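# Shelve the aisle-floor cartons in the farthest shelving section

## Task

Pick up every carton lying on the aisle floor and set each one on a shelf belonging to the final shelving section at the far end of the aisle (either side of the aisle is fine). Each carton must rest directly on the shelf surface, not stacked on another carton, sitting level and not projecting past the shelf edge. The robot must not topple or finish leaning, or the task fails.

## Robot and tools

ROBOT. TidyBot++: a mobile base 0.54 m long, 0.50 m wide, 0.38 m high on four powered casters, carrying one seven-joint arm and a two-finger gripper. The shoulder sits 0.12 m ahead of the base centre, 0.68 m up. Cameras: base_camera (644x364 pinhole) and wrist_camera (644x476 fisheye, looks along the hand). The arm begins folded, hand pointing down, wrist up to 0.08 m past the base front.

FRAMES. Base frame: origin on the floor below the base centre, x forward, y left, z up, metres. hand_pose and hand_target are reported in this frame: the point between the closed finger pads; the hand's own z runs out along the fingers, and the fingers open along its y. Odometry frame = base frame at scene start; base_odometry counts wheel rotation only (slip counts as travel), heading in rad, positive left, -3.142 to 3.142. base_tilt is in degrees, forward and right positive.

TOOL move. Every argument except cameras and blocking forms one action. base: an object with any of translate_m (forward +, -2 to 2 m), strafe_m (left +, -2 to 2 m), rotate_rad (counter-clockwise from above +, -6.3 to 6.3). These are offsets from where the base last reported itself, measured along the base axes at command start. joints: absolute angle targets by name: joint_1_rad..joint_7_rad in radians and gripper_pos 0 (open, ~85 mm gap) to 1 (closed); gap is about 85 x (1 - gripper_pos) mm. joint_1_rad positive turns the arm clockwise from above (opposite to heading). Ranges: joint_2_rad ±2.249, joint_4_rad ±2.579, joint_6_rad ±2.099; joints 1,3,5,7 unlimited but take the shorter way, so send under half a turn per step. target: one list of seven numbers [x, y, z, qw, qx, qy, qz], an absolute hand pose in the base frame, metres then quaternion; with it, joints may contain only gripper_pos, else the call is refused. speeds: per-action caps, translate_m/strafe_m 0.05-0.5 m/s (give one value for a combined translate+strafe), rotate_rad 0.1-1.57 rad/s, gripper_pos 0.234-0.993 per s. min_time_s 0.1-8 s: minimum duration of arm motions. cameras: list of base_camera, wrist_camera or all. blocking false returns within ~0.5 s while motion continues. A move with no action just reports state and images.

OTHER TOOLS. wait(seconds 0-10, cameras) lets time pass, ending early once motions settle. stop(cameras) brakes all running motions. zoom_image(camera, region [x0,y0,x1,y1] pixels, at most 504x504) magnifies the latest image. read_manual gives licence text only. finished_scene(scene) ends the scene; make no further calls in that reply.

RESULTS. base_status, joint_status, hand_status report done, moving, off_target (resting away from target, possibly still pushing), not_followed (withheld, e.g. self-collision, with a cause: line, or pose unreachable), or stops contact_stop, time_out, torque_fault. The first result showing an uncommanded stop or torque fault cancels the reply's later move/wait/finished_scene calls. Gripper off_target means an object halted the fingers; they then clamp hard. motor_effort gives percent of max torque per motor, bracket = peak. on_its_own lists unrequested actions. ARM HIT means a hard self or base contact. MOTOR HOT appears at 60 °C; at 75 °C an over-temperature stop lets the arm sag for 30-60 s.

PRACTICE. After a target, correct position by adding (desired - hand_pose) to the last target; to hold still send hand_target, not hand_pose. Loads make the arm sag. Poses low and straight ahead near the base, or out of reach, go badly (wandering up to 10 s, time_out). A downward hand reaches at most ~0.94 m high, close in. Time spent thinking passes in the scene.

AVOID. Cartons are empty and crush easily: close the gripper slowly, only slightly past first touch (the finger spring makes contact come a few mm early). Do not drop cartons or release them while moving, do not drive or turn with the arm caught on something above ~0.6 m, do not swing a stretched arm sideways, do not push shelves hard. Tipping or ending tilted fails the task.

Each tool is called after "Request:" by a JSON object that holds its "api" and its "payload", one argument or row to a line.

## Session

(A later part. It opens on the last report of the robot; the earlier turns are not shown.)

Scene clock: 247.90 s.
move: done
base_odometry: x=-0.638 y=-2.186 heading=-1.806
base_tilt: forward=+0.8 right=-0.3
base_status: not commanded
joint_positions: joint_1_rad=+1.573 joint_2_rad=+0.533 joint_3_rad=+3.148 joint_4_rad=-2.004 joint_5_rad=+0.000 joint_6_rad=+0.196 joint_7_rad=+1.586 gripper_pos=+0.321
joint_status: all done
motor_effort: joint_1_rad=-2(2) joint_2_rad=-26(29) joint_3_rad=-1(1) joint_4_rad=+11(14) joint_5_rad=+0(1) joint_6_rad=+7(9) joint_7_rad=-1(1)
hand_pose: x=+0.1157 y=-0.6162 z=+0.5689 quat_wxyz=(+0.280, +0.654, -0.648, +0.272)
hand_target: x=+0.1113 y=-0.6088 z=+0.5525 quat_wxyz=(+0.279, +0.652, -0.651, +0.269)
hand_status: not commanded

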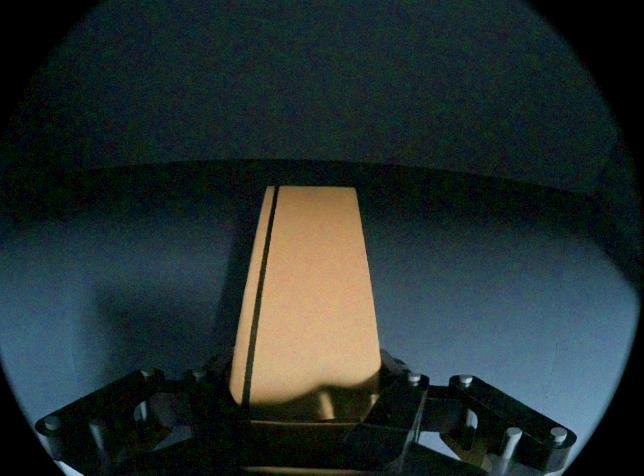

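Request:
{"api": "move", "payload": {
  "joints": {"gripper_pos": 0.0},
  "speeds": {"gripper_pos": 0.234},
  "cameras": ["wrist_camera"]
}}

Request:
{"api": "move", "payload": {
  "joints": {"joint_2_rad": 0.065, "joint_4_rad": -2.209, "joint_6_rad": -0.126},
  "min_time_s": 2
}}

Request:
{"api": "move", "payload": {
  "joints": {"joint_2_rad": -0.131, "joint_4_rad": -2.484, "joint_6_rad": -0.043},
  "min_time_s": 1.5,
  "cameras": ["wrist_camera"]
}}

Scene clock: 253.90 s.
move: done
base_odometry: x=-0.638 y=-2.186 heading=-1.806
base_tilt: forward=+0.8 right=-0.3
base_status: not commanded
joint_positions: joint_1_rad=+1.573 joint_2_rad=+0.537 joint_3_rad=+3.148 joint_4_rad=-2.006 joint_5_rad=+0.000 joint_6_rad=+0.197 joint_7_rad=+1.586 gripper_pos=+0.002
joint_status: all done
motor_effort: joint_1_rad=-1(2) joint_2_rad=-27(28) joint_3_rad=-1(1) joint_4_rad=+12(12) joint_5_rad=+0(1) joint_6_rad=+8(8) joint_7_rad=+0(2)
hand_pose: x=+0.1157 y=-0.6148 z=+0.5657 quat_wxyz=(+0.278, +0.655, -0.649, +0.270)
hand_target: x=+0.1113 y=-0.6088 z=+0.5525 quat_wxyz=(+0.279, +0.652, -0.651, +0.269)
hand_status: not commanded

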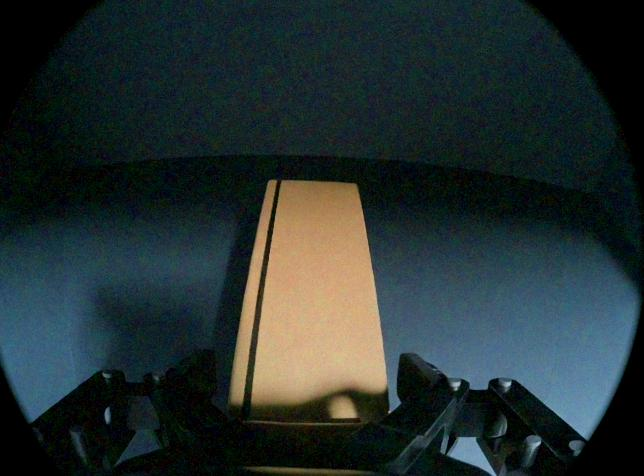

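Scene clock: 256.20 s.
move: done
base_odometry: x=-0.638 y=-2.186 heading=-1.806
base_tilt: forward=+0.8 right=-0.3
base_status: not commanded
joint_positions: joint_1_rad=+1.573 joint_2_rad=+0.077 joint_3_rad=+3.148 joint_4_rad=-2.176 joint_5_rad=+0.000 joint_6_rad=-0.075 joint_7_rad=+1.586 gripper_pos=+0.002
joint_status: all done
motor_effort: joint_1_rad=-1(2) joint_2_rad=-17(30) joint_3_rad=+0(1) joint_4_rad=+15(15) joint_5_rad=+0(1) joint_6_rad=+7(9) joint_7_rad=-1(1)
hand_pose: x=+0.1164 y=-0.5024 z=+0.6888 quat_wxyz=(+0.283, +0.652, -0.647, +0.276)
hand_target: x=+0.1131 y=-0.4774 z=+0.6688 quat_wxyz=(+0.260, +0.659, -0.659, +0.252)
hand_status: not commanded
pictures: none

Scene clock: 258.00 s.
move: done
base_odometry: x=-0.638 y=-2.186 heading=-1.806
base_tilt: forward=+0.8 right=-0.3
base_status: not commanded
joint_positions: joint_1_rad=+1.573 joint_2_rad=-0.117 joint_3_rad=+3.148 joint_4_rad=-2.456 joint_5_rad=+0.000 joint_6_rad=-0.076 joint_7_rad=+1.586 gripper_pos=+0.002
joint_status: all done
motor_effort: joint_1_rad=+1(1) joint_2_rad=-9(18) joint_3_rad=-1(1) joint_4_rad=+13(15) joint_5_rad=+0(1) joint_6_rad=+8(9) joint_7_rad=-1(1)
hand_pose: x=+0.1174 y=-0.3838 z=+0.6486 quat_wxyz=(+0.254, +0.663, -0.659, +0.249)
hand_target: x=+0.1146 y=-0.3793 z=+0.6487 quat_wxyz=(+0.261, +0.658, -0.659, +0.254)
hand_status: not commanded

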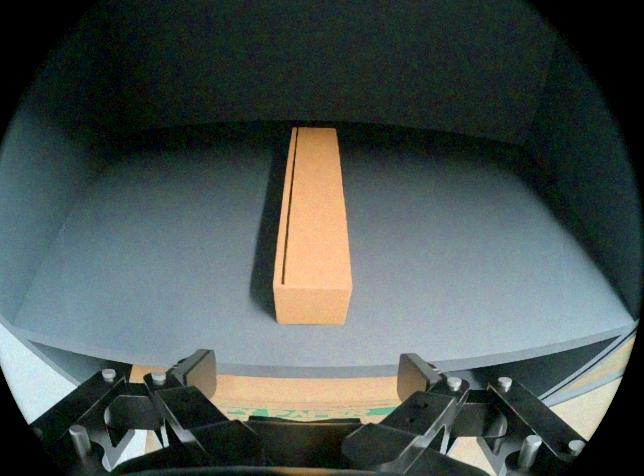

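Request:
{"api": "move", "payload": {
  "base": {"translate_m": -0.15},
  "speeds": {"translate_m": 0.3}
}}

Request:
{"api": "move", "payload": {
  "joints": {"joint_1_rad": -0.013},
  "min_time_s": 1.8,
  "cameras": ["base_camera"]
}}

Request:
{"api": "move", "payload": {
  "base": {"translate_m": -1.0},
  "speeds": {"translate_m": 0.4},
  "cameras": ["base_camera"]
}}

Scene clock: 275.60 s.
move: done
base_odometry: x=-0.604 y=-2.040 heading=-1.806
base_tilt: forward=+0.8 right=-0.3
base_status: done
joint_positions: joint_1_rad=+1.575 joint_2_rad=-0.119 joint_3_rad=+3.148 joint_4_rad=-2.456 joint_5_rad=+0.000 joint_6_rad=-0.076 joint_7_rad=+1.586 gripper_pos=+0.002
joint_status: not commanded
motor_effort: joint_1_rad=+0(1) joint_2_rad=-10(10) joint_3_rad=+0(2) joint_4_rad=+13(14) joint_5_rad=-1(1) joint_6_rad=+7(8) joint_7_rad=+0(1)
hand_pose: x=+0.1164 y=-0.3839 z=+0.6492 quat_wxyz=(+0.255, +0.662, -0.659, +0.249)
hand_target: x=+0.1146 y=-0.3793 z=+0.6487 quat_wxyz=(+0.261, +0.658, -0.659, +0.254)
hand_status: not commanded
pictures: none

Scene clock: 278.40 s.
move: done
base_odometry: x=-0.604 y=-2.040 heading=-1.806
base_tilt: forward=+0.8 right=-0.3
base_status: not commanded
joint_positions: joint_1_rad=+0.000 joint_2_rad=-0.119 joint_3_rad=+3.148 joint_4_rad=-2.456 joint_5_rad=+0.000 joint_6_rad=-0.076 joint_7_rad=+1.586 gripper_pos=+0.002
joint_status: all done
motor_effort: joint_1_rad=+1(2) joint_2_rad=-9(10) joint_3_rad=+0(1) joint_4_rad=+14(14) joint_5_rad=+0(1) joint_6_rad=+7(8) joint_7_rad=-1(1)
hand_pose: x=+0.5029 y=-0.0009 z=+0.6492 quat_wxyz=(+0.003, +0.934, +0.004, +0.356)
hand_target: x=+0.4983 y=+0.0041 z=+0.6487 quat_wxyz=(+0.001, +0.931, +0.010, +0.364)
hand_status: not commanded

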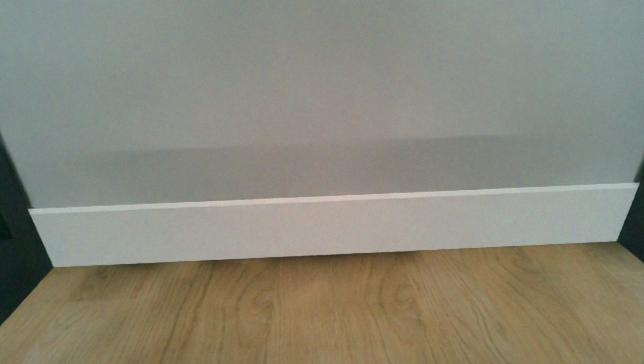

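Scene clock: 282.07 s.
move: done
base_odometry: x=-0.371 y=-1.067 heading=-1.806
base_tilt: forward=+0.8 right=-0.3
base_status: done
joint_positions: joint_1_rad=-0.001 joint_2_rad=-0.125 joint_3_rad=+3.148 joint_4_rad=-2.458 joint_5_rad=+0.000 joint_6_rad=-0.076 joint_7_rad=+1.586 gripper_pos=+0.002
joint_status: not commanded
motor_effort: joint_1_rad=+0(2) joint_2_rad=-9(12) joint_3_rad=+0(1) joint_4_rad=+14(15) joint_5_rad=+0(1) joint_6_rad=+7(8) joint_7_rad=+0(1)
hand_pose: x=+0.5021 y=-0.0007 z=+0.6505 quat_wxyz=(+0.003, +0.934, +0.004, +0.358)
hand_target: x=+0.4983 y=+0.0041 z=+0.6487 quat_wxyz=(+0.001, +0.931, +0.010, +0.364)
hand_status: not commanded

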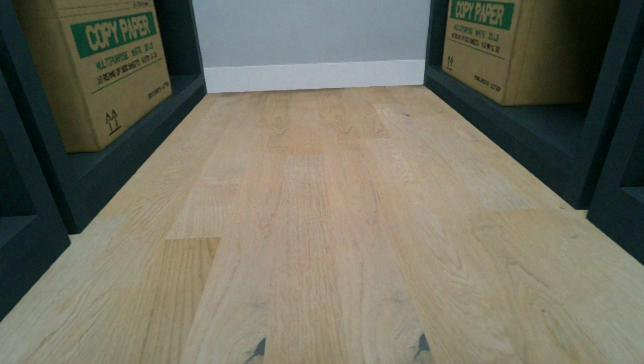

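Request:
{"api": "move", "payload": {
  "base": {"translate_m": -1.141},
  "speeds": {"translate_m": 0.45}
}}

Request:
{"api": "move", "payload": {
  "base": {"strafe_m": -0.162, "rotate_rad": 0.02},
  "joints": {"joint_1_rad": 1.59},
  "min_time_s": 1.8,
  "cameras": ["all"]
}}

Scene clock: 290.07 s.
move: done
base_odometry: x=-0.105 y=+0.043 heading=-1.806
base_tilt: forward=+0.8 right=-0.3
base_status: done
joint_positions: joint_1_rad=-0.001 joint_2_rad=-0.127 joint_3_rad=+3.148 joint_4_rad=-2.459 joint_5_rad=+0.000 joint_6_rad=-0.076 joint_7_rad=+1.586 gripper_pos=+0.002
joint_status: not commanded
motor_effort: joint_1_rad=-1(2) joint_2_rad=-9(12) joint_3_rad=+0(1) joint_4_rad=+13(15) joint_5_rad=+0(1) joint_6_rad=+7(8) joint_7_rad=+0(2)
hand_pose: x=+0.5017 y=-0.0007 z=+0.6509 quat_wxyz=(+0.003, +0.934, +0.004, +0.358)
hand_target: x=+0.4983 y=+0.0041 z=+0.6487 quat_wxyz=(+0.001, +0.931, +0.010, +0.364)
hand_status: not commanded
pictures: none

Scene clock: 292.90 s.
move: done
base_odometry: x=-0.263 y=+0.081 heading=-1.786
base_tilt: forward=+0.8 right=-0.3
base_status: done
joint_positions: joint_1_rad=+1.577 joint_2_rad=-0.127 joint_3_rad=+3.147 joint_4_rad=-2.459 joint_5_rad=+0.000 joint_6_rad=-0.076 joint_7_rad=+1.586 gripper_pos=+0.002
joint_status: all done
motor_effort: joint_1_rad=-1(2) joint_2_rad=-9(10) joint_3_rad=-1(2) joint_4_rad=+14(14) joint_5_rad=+0(1) joint_6_rad=+7(8) joint_7_rad=-1(2)
hand_pose: x=+0.1158 y=-0.3826 z=+0.6509 quat_wxyz=(+0.257, +0.661, -0.659, +0.250)
hand_target: x=+0.1109 y=-0.3792 z=+0.6487 quat_wxyz=(+0.262, +0.655, -0.662, +0.253)
hand_status: not commanded
pictures: base_camera, wrist_camera

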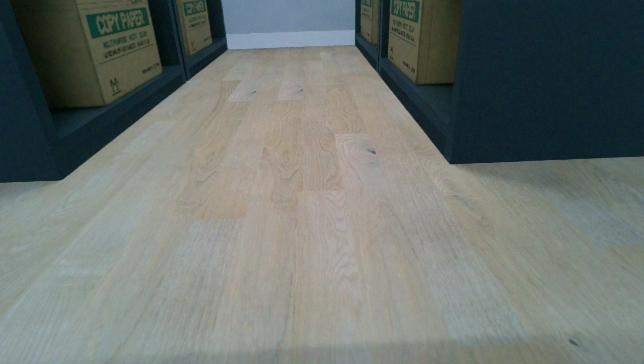

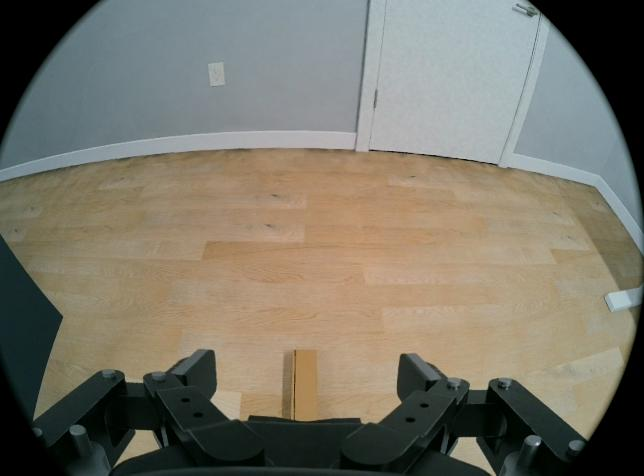

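Right where expected. Extend to hover over carton A.

Request:
{"api": "move", "payload": {
  "joints": {"joint_2_rad": 1.64, "joint_4_rad": -1.80, "joint_6_rad": 1.127},
  "min_time_s": 3,
  "cameras": ["wrist_camera"]
}}

Scene clock: 298.10 s.
move: done
base_odometry: x=-0.263 y=+0.081 heading=-1.786
base_tilt: forward=+0.8 right=-0.3
base_status: not commanded
joint_positions: joint_1_rad=+1.577 joint_2_rad=+1.624 joint_3_rad=+3.147 joint_4_rad=-1.824 joint_5_rad=+0.000 joint_6_rad=+1.071 joint_7_rad=+1.586 gripper_pos=+0.002
joint_status: all done
motor_effort: joint_1_rad=+0(1) joint_2_rad=-31(34) joint_3_rad=-1(1) joint_4_rad=-1(14) joint_5_rad=+0(1) joint_6_rad=+7(8) joint_7_rad=-1(2)
hand_pose: x=+0.1140 y=-0.5409 z=+0.1349 quat_wxyz=(+0.268, +0.660, -0.653, +0.259)
hand_target: x=+0.1067 y=-0.5566 z=+0.1418 quat_wxyz=(+0.291, +0.647, -0.648, +0.278)
hand_status: not commanded

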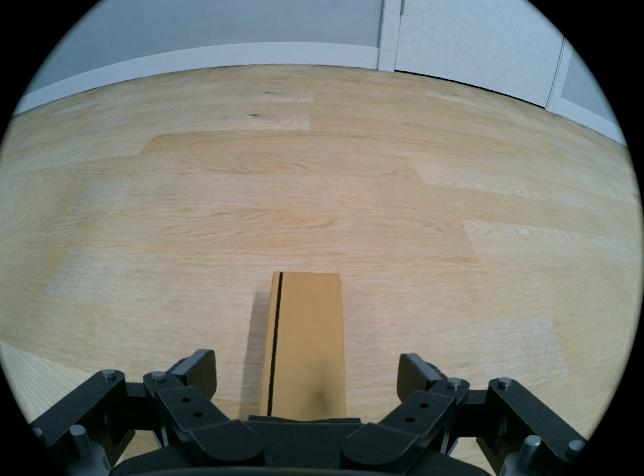

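Request:
{"api": "move", "payload": {
  "joints": {"joint_2_rad": 1.896, "joint_4_rad": -1.484, "joint_6_rad": 0.985},
  "min_time_s": 2.2,
  "cameras": ["wrist_camera"]
}}

Request:
{"api": "move", "payload": {
  "joints": {"gripper_pos": 0.325},
  "speeds": {"gripper_pos": 0.234},
  "cameras": ["wrist_camera"]
}}

Request:
{"api": "move", "payload": {
  "joints": {"joint_2_rad": 1.639, "joint_4_rad": -1.792, "joint_6_rad": 1.132},
  "min_time_s": 2,
  "cameras": ["wrist_camera"]
}}

Scene clock: 307.10 s.
move: done
base_odometry: x=-0.263 y=+0.081 heading=-1.786
base_tilt: forward=+0.8 right=-0.3
base_status: not commanded
joint_positions: joint_1_rad=+1.577 joint_2_rad=+1.878 joint_3_rad=+3.147 joint_4_rad=-1.505 joint_5_rad=+0.000 joint_6_rad=+1.033 joint_7_rad=+1.586 gripper_pos=+0.002
joint_status: all done
motor_effort: joint_1_rad=+0(1) joint_2_rad=-30(32) joint_3_rad=-1(1) joint_4_rad=+0(1) joint_5_rad=+0(1) joint_6_rad=+7(9) joint_7_rad=+0(1)
hand_pose: x=+0.1143 y=-0.5470 z=+0.0304 quat_wxyz=(+0.277, +0.656, -0.649, +0.268)
hand_target: x=+0.1073 y=-0.5357 z=+0.0133 quat_wxyz=(+0.264, +0.658, -0.658, +0.252)
hand_status: not commanded

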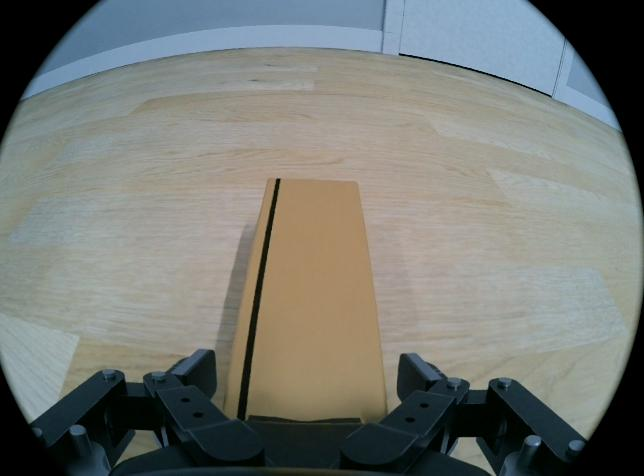

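Scene clock: 309.23 s.
move: done
base_odometry: x=-0.263 y=+0.081 heading=-1.786
base_tilt: forward=+0.8 right=-0.3
base_status: not commanded
joint_positions: joint_1_rad=+1.578 joint_2_rad=+1.878 joint_3_rad=+3.147 joint_4_rad=-1.505 joint_5_rad=+0.000 joint_6_rad=+1.033 joint_7_rad=+1.586 gripper_pos=+0.322
joint_status: all done
motor_effort: joint_1_rad=+0(1) joint_2_rad=-27(31) joint_3_rad=-1(1) joint_4_rad=+0(1) joint_5_rad=+0(1) joint_6_rad=+5(8) joint_7_rad=+0(1)
hand_pose: x=+0.1141 y=-0.5470 z=+0.0304 quat_wxyz=(+0.277, +0.656, -0.649, +0.268)
hand_target: x=+0.1073 y=-0.5357 z=+0.0133 quat_wxyz=(+0.264, +0.658, -0.658, +0.252)
hand_status: not commanded

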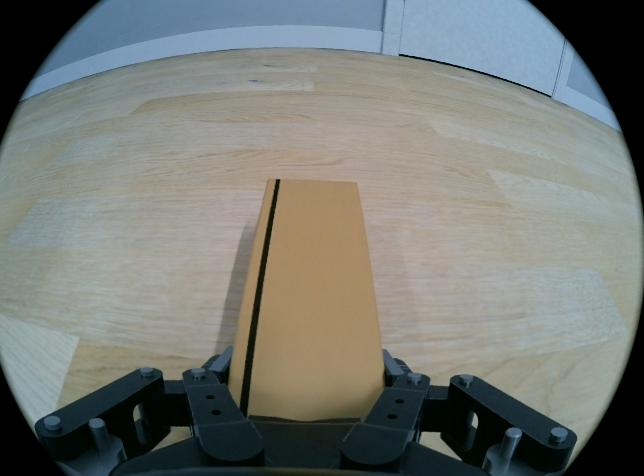

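Scene clock: 311.57 s.
move: done
base_odometry: x=-0.263 y=+0.081 heading=-1.786
base_tilt: forward=+0.8 right=-0.3
base_status: not commanded
joint_positions: joint_1_rad=+1.578 joint_2_rad=+1.663 joint_3_rad=+3.147 joint_4_rad=-1.771 joint_5_rad=+0.000 joint_6_rad=+1.075 joint_7_rad=+1.586 gripper_pos=+0.322
joint_status: all done
motor_effort: joint_1_rad=+0(1) joint_2_rad=-31(32) joint_3_rad=-1(1) joint_4_rad=+0(1) joint_5_rad=+0(1) joint_6_rad=+8(9) joint_7_rad=+0(1)
hand_pose: x=+0.1138 y=-0.5479 z=+0.1213 quat_wxyz=(+0.274, +0.657, -0.650, +0.265)
hand_target: x=+0.1066 y=-0.5623 z=+0.1446 quat_wxyz=(+0.296, +0.645, -0.646, +0.282)
hand_status: not commanded

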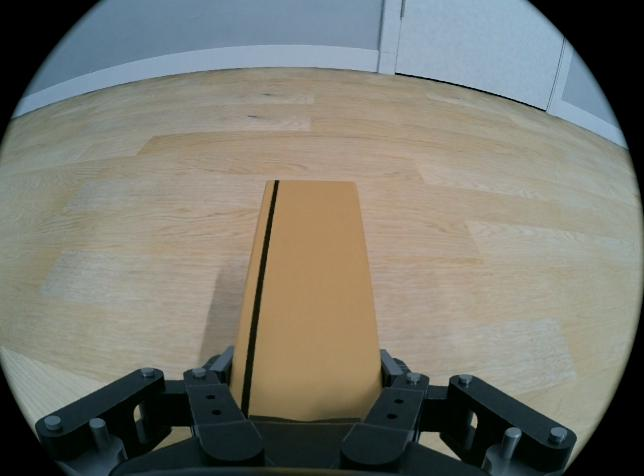

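Request:
{"api": "move", "payload": {
  "base": {"strafe_m": 0.162, "rotate_rad": -0.02},
  "joints": {"joint_2_rad": -0.131, "joint_4_rad": -2.484, "joint_6_rad": -0.043},
  "min_time_s": 3
}}

Request:
{"api": "move", "payload": {
  "base": {"translate_m": 1.0},
  "speeds": {"translate_m": 0.4},
  "joints": {"joint_1_rad": 0.05},
  "min_time_s": 1.8,
  "cameras": ["all"]
}}

Scene clock: 322.03 s.
move: done
base_odometry: x=-0.105 y=+0.046 heading=-1.807
base_tilt: forward=+0.8 right=-0.3
base_status: done
joint_positions: joint_1_rad=+1.588 joint_2_rad=-0.117 joint_3_rad=+3.147 joint_4_rad=-2.455 joint_5_rad=+0.000 joint_6_rad=+0.008 joint_7_rad=+1.586 gripper_pos=+0.322
joint_status: all done
motor_effort: joint_1_rad=+0(2) joint_2_rad=-10(35) joint_3_rad=-1(2) joint_4_rad=+14(16) joint_5_rad=+0(1) joint_6_rad=+8(9) joint_7_rad=+0(2)
hand_pose: x=+0.1114 y=-0.4030 z=+0.6673 quat_wxyz=(+0.284, +0.647, -0.652, +0.274)
hand_target: x=+0.1109 y=-0.3792 z=+0.6487 quat_wxyz=(+0.262, +0.655, -0.662, +0.253)
hand_status: not commanded
pictures: none

Scene clock: 325.70 s.
move: done
base_odometry: x=-0.338 y=-0.926 heading=-1.807
base_tilt: forward=+0.8 right=-0.3
base_status: done
joint_positions: joint_1_rad=+0.062 joint_2_rad=-0.118 joint_3_rad=+3.147 joint_4_rad=-2.456 joint_5_rad=+0.000 joint_6_rad=+0.003 joint_7_rad=+1.586 gripper_pos=+0.322
joint_status: all done
motor_effort: joint_1_rad=+0(3) joint_2_rad=-10(11) joint_3_rad=+0(2) joint_4_rad=+14(15) joint_5_rad=+0(1) joint_6_rad=+8(9) joint_7_rad=+0(2)
hand_pose: x=+0.5198 y=-0.0258 z=+0.6661 quat_wxyz=(+0.016, +0.919, -0.024, +0.392)
hand_target: x=+0.4978 y=-0.0198 z=+0.6487 quat_wxyz=(+0.013, +0.931, -0.019, +0.364)
hand_status: not commanded
pictures: base_camera, wrist_camera

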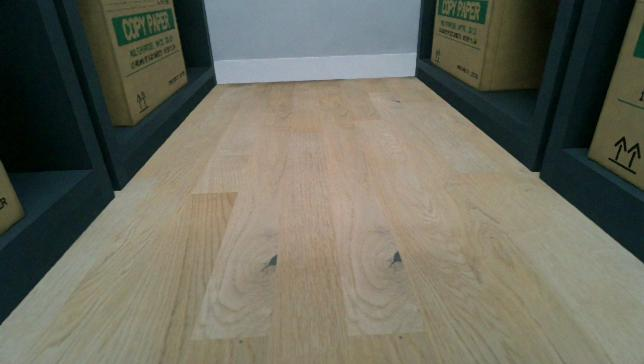

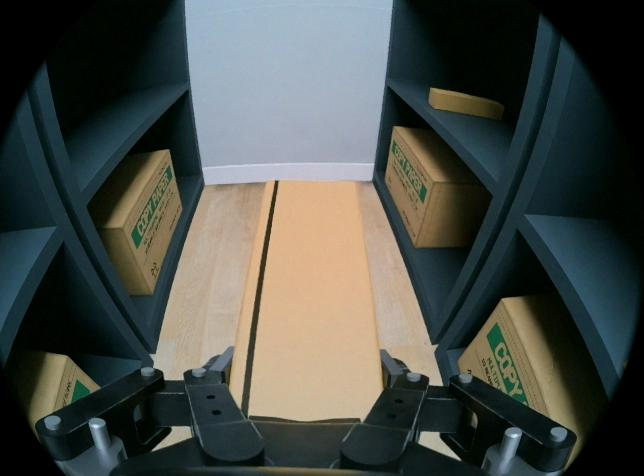

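Request:
{"api": "move", "payload": {
  "base": {"translate_m": 0.79},
  "speeds": {"translate_m": 0.4},
  "cameras": ["base_camera"]
}}

Request:
{"api": "move", "payload": {
  "base": {"translate_m": 0.3},
  "speeds": {"translate_m": 0.3},
  "joints": {"joint_1_rad": 1.58},
  "min_time_s": 3,
  "cameras": ["all"]
}}

Scene clock: 335.50 s.
move: done
base_odometry: x=-0.523 y=-1.695 heading=-1.806
base_tilt: forward=+0.8 right=-0.3
base_status: done
joint_positions: joint_1_rad=+0.062 joint_2_rad=-0.123 joint_3_rad=+3.147 joint_4_rad=-2.459 joint_5_rad=+0.000 joint_6_rad=+0.000 joint_7_rad=+1.586 gripper_pos=+0.322
joint_status: not commanded
motor_effort: joint_1_rad=+0(2) joint_2_rad=-9(12) joint_3_rad=+0(1) joint_4_rad=+14(15) joint_5_rad=+0(1) joint_6_rad=+7(9) joint_7_rad=-1(1)
hand_pose: x=+0.5178 y=-0.0257 z=+0.6661 quat_wxyz=(+0.016, +0.920, -0.024, +0.392)
hand_target: x=+0.4978 y=-0.0198 z=+0.6487 quat_wxyz=(+0.013, +0.931, -0.019, +0.364)
hand_status: not commanded

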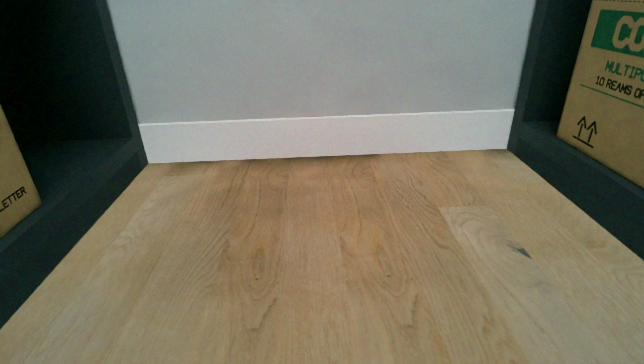

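Scene clock: 338.80 s.
move: done
base_odometry: x=-0.593 y=-1.986 heading=-1.806
base_tilt: forward=+0.8 right=-0.3
base_status: done
joint_positions: joint_1_rad=+1.568 joint_2_rad=-0.126 joint_3_rad=+3.147 joint_4_rad=-2.461 joint_5_rad=+0.000 joint_6_rad=-0.001 joint_7_rad=+1.586 gripper_pos=+0.322
joint_status: all done
motor_effort: joint_1_rad=+0(2) joint_2_rad=-9(12) joint_3_rad=-1(1) joint_4_rad=+14(15) joint_5_rad=+0(1) joint_6_rad=+8(9) joint_7_rad=+0(1)
hand_pose: x=+0.1195 y=-0.3986 z=+0.6660 quat_wxyz=(+0.279, +0.655, -0.646, +0.275)
hand_target: x=+0.1146 y=-0.3792 z=+0.6487 quat_wxyz=(+0.261, +0.658, -0.659, +0.254)
hand_status: not commanded
pictures: base_camera, wrist_camera

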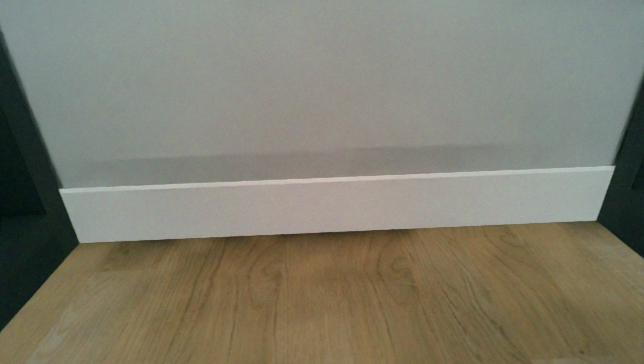

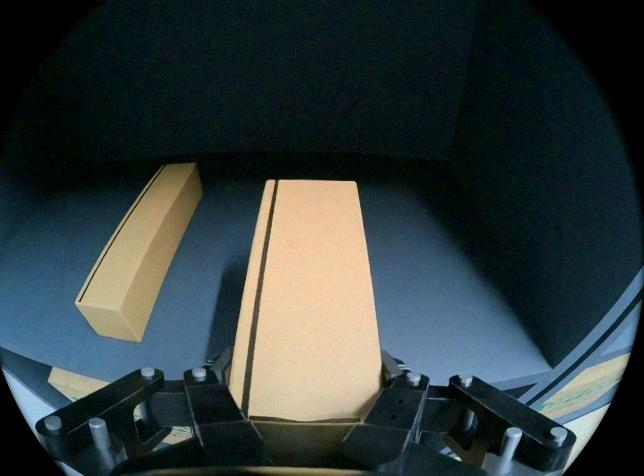

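Same configuration; extend and lower.

Request:
{"api": "move", "payload": {
  "joints": {"joint_2_rad": 0.4795, "joint_4_rad": -1.94, "joint_6_rad": 0.14},
  "min_time_s": 2.5,
  "cameras": ["wrist_camera"]
}}

Request:
{"api": "move", "payload": {
  "joints": {"joint_2_rad": 0.558, "joint_4_rad": -2.037, "joint_6_rad": 0.25},
  "min_time_s": 2.5,
  "cameras": ["wrist_camera"]
}}

Scene clock: 346.57 s.
move: done
base_odometry: x=-0.593 y=-1.986 heading=-1.806
base_tilt: forward=+0.8 right=-0.3
base_status: not commanded
joint_positions: joint_1_rad=+1.568 joint_2_rad=+0.469 joint_3_rad=+3.147 joint_4_rad=-1.973 joint_5_rad=+0.000 joint_6_rad=+0.083 joint_7_rad=+1.586 gripper_pos=+0.322
joint_status: all done
motor_effort: joint_1_rad=+0(1) joint_2_rad=-27(28) joint_3_rad=-1(1) joint_4_rad=+12(15) joint_5_rad=+0(1) joint_6_rad=+8(9) joint_7_rad=+0(1)
hand_pose: x=+0.1191 y=-0.6121 z=+0.5959 quat_wxyz=(+0.273, +0.658, -0.649, +0.267)
hand_target: x=+0.1109 y=-0.6382 z=+0.6166 quat_wxyz=(+0.301, +0.643, -0.642, +0.290)
hand_status: not commanded

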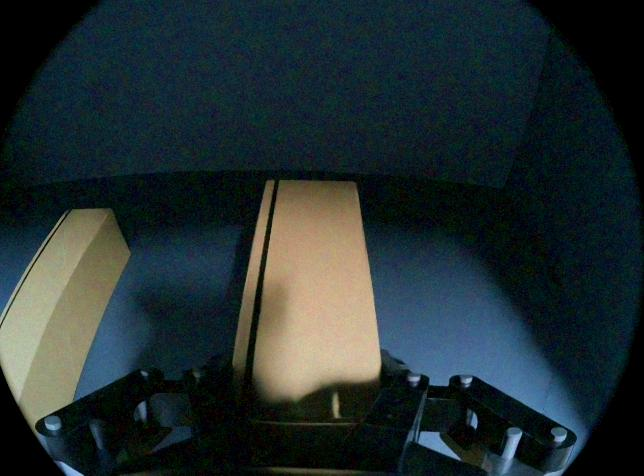

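Scene clock: 349.37 s.
move: done
base_odometry: x=-0.593 y=-1.986 heading=-1.806
base_tilt: forward=+0.8 right=-0.3
base_status: not commanded
joint_positions: joint_1_rad=+1.568 joint_2_rad=+0.533 joint_3_rad=+3.147 joint_4_rad=-2.004 joint_5_rad=+0.000 joint_6_rad=+0.196 joint_7_rad=+1.586 gripper_pos=+0.322
joint_status: all done
motor_effort: joint_1_rad=+0(1) joint_2_rad=-27(30) joint_3_rad=-1(1) joint_4_rad=+11(13) joint_5_rad=+0(1) joint_6_rad=+7(9) joint_7_rad=+0(2)
hand_pose: x=+0.1190 y=-0.6163 z=+0.5689 quat_wxyz=(+0.279, +0.656, -0.646, +0.273)
hand_target: x=+0.1113 y=-0.6088 z=+0.5525 quat_wxyz=(+0.279, +0.652, -0.651, +0.269)
hand_status: not commanded

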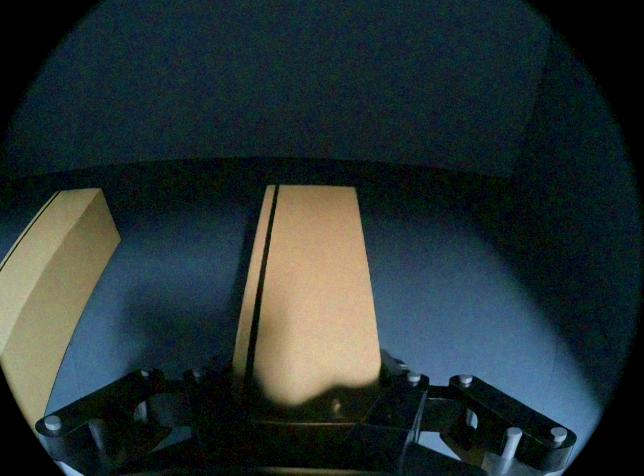

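Request:
{"api": "move", "payload": {
  "joints": {"gripper_pos": 0.0},
  "speeds": {"gripper_pos": 0.234},
  "cameras": ["wrist_camera"]
}}

Request:
{"api": "move", "payload": {
  "joints": {"joint_2_rad": 0.065, "joint_4_rad": -2.209, "joint_6_rad": -0.126},
  "min_time_s": 2
}}

Request:
{"api": "move", "payload": {
  "joints": {"joint_2_rad": -0.131, "joint_4_rad": -2.484, "joint_6_rad": -0.043},
  "min_time_s": 1.5,
  "cameras": ["wrist_camera"]
}}

Scene clock: 354.90 s.
move: done
base_odometry: x=-0.593 y=-1.986 heading=-1.806
base_tilt: forward=+0.8 right=-0.3
base_status: not commanded
joint_positions: joint_1_rad=+1.568 joint_2_rad=+0.537 joint_3_rad=+3.147 joint_4_rad=-2.006 joint_5_rad=+0.000 joint_6_rad=+0.197 joint_7_rad=+1.586 gripper_pos=+0.002
joint_status: all done
motor_effort: joint_1_rad=+0(1) joint_2_rad=-27(28) joint_3_rad=-1(1) joint_4_rad=+12(12) joint_5_rad=+0(1) joint_6_rad=+8(8) joint_7_rad=+0(1)
hand_pose: x=+0.1189 y=-0.6148 z=+0.5657 quat_wxyz=(+0.277, +0.657, -0.647, +0.271)
hand_target: x=+0.1113 y=-0.6088 z=+0.5525 quat_wxyz=(+0.279, +0.652, -0.651, +0.269)
hand_status: not commanded

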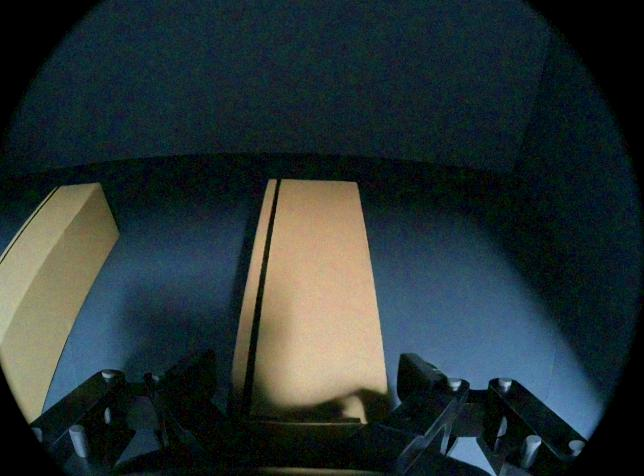

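Scene clock: 357.20 s.
move: done
base_odometry: x=-0.593 y=-1.986 heading=-1.806
base_tilt: forward=+0.8 right=-0.3
base_status: not commanded
joint_positions: joint_1_rad=+1.568 joint_2_rad=+0.077 joint_3_rad=+3.147 joint_4_rad=-2.176 joint_5_rad=+0.000 joint_6_rad=-0.075 joint_7_rad=+1.586 gripper_pos=+0.002
joint_status: all done
motor_effort: joint_1_rad=+0(1) joint_2_rad=-17(29) joint_3_rad=+0(1) joint_4_rad=+14(15) joint_5_rad=+0(1) joint_6_rad=+7(9) joint_7_rad=-1(1)
hand_pose: x=+0.1191 y=-0.5024 z=+0.6888 quat_wxyz=(+0.282, +0.654, -0.645, +0.277)
hand_target: x=+0.1131 y=-0.4774 z=+0.6688 quat_wxyz=(+0.260, +0.659, -0.659, +0.252)
hand_status: not commanded
pictures: none

Scene clock: 359.00 s.
move: done
base_odometry: x=-0.593 y=-1.986 heading=-1.806
base_tilt: forward=+0.8 right=-0.3
base_status: not commanded
joint_positions: joint_1_rad=+1.568 joint_2_rad=-0.117 joint_3_rad=+3.147 joint_4_rad=-2.456 joint_5_rad=+0.000 joint_6_rad=-0.076 joint_7_rad=+1.586 gripper_pos=+0.002
joint_status: all done
motor_effort: joint_1_rad=-1(1) joint_2_rad=-9(17) joint_3_rad=+0(1) joint_4_rad=+14(15) joint_5_rad=+0(1) joint_6_rad=+7(8) joint_7_rad=-1(1)
hand_pose: x=+0.1194 y=-0.3838 z=+0.6486 quat_wxyz=(+0.253, +0.665, -0.657, +0.249)
hand_target: x=+0.1146 y=-0.3793 z=+0.6487 quat_wxyz=(+0.261, +0.658, -0.659, +0.254)
hand_status: not commanded

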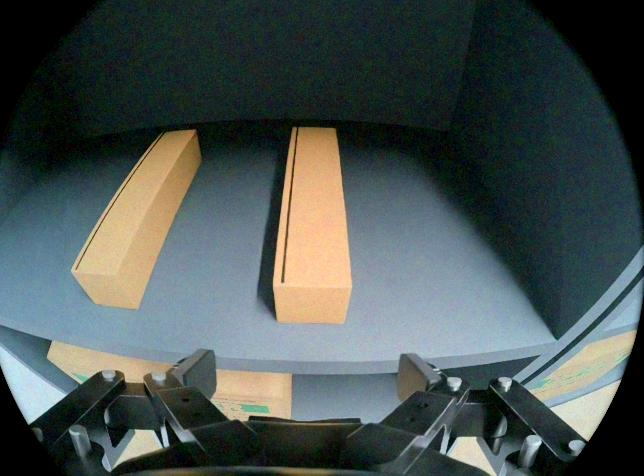

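Request:
{"api": "finished_scene", "payload": {
  "scene": 2
}}

The scene is finished: the task was done.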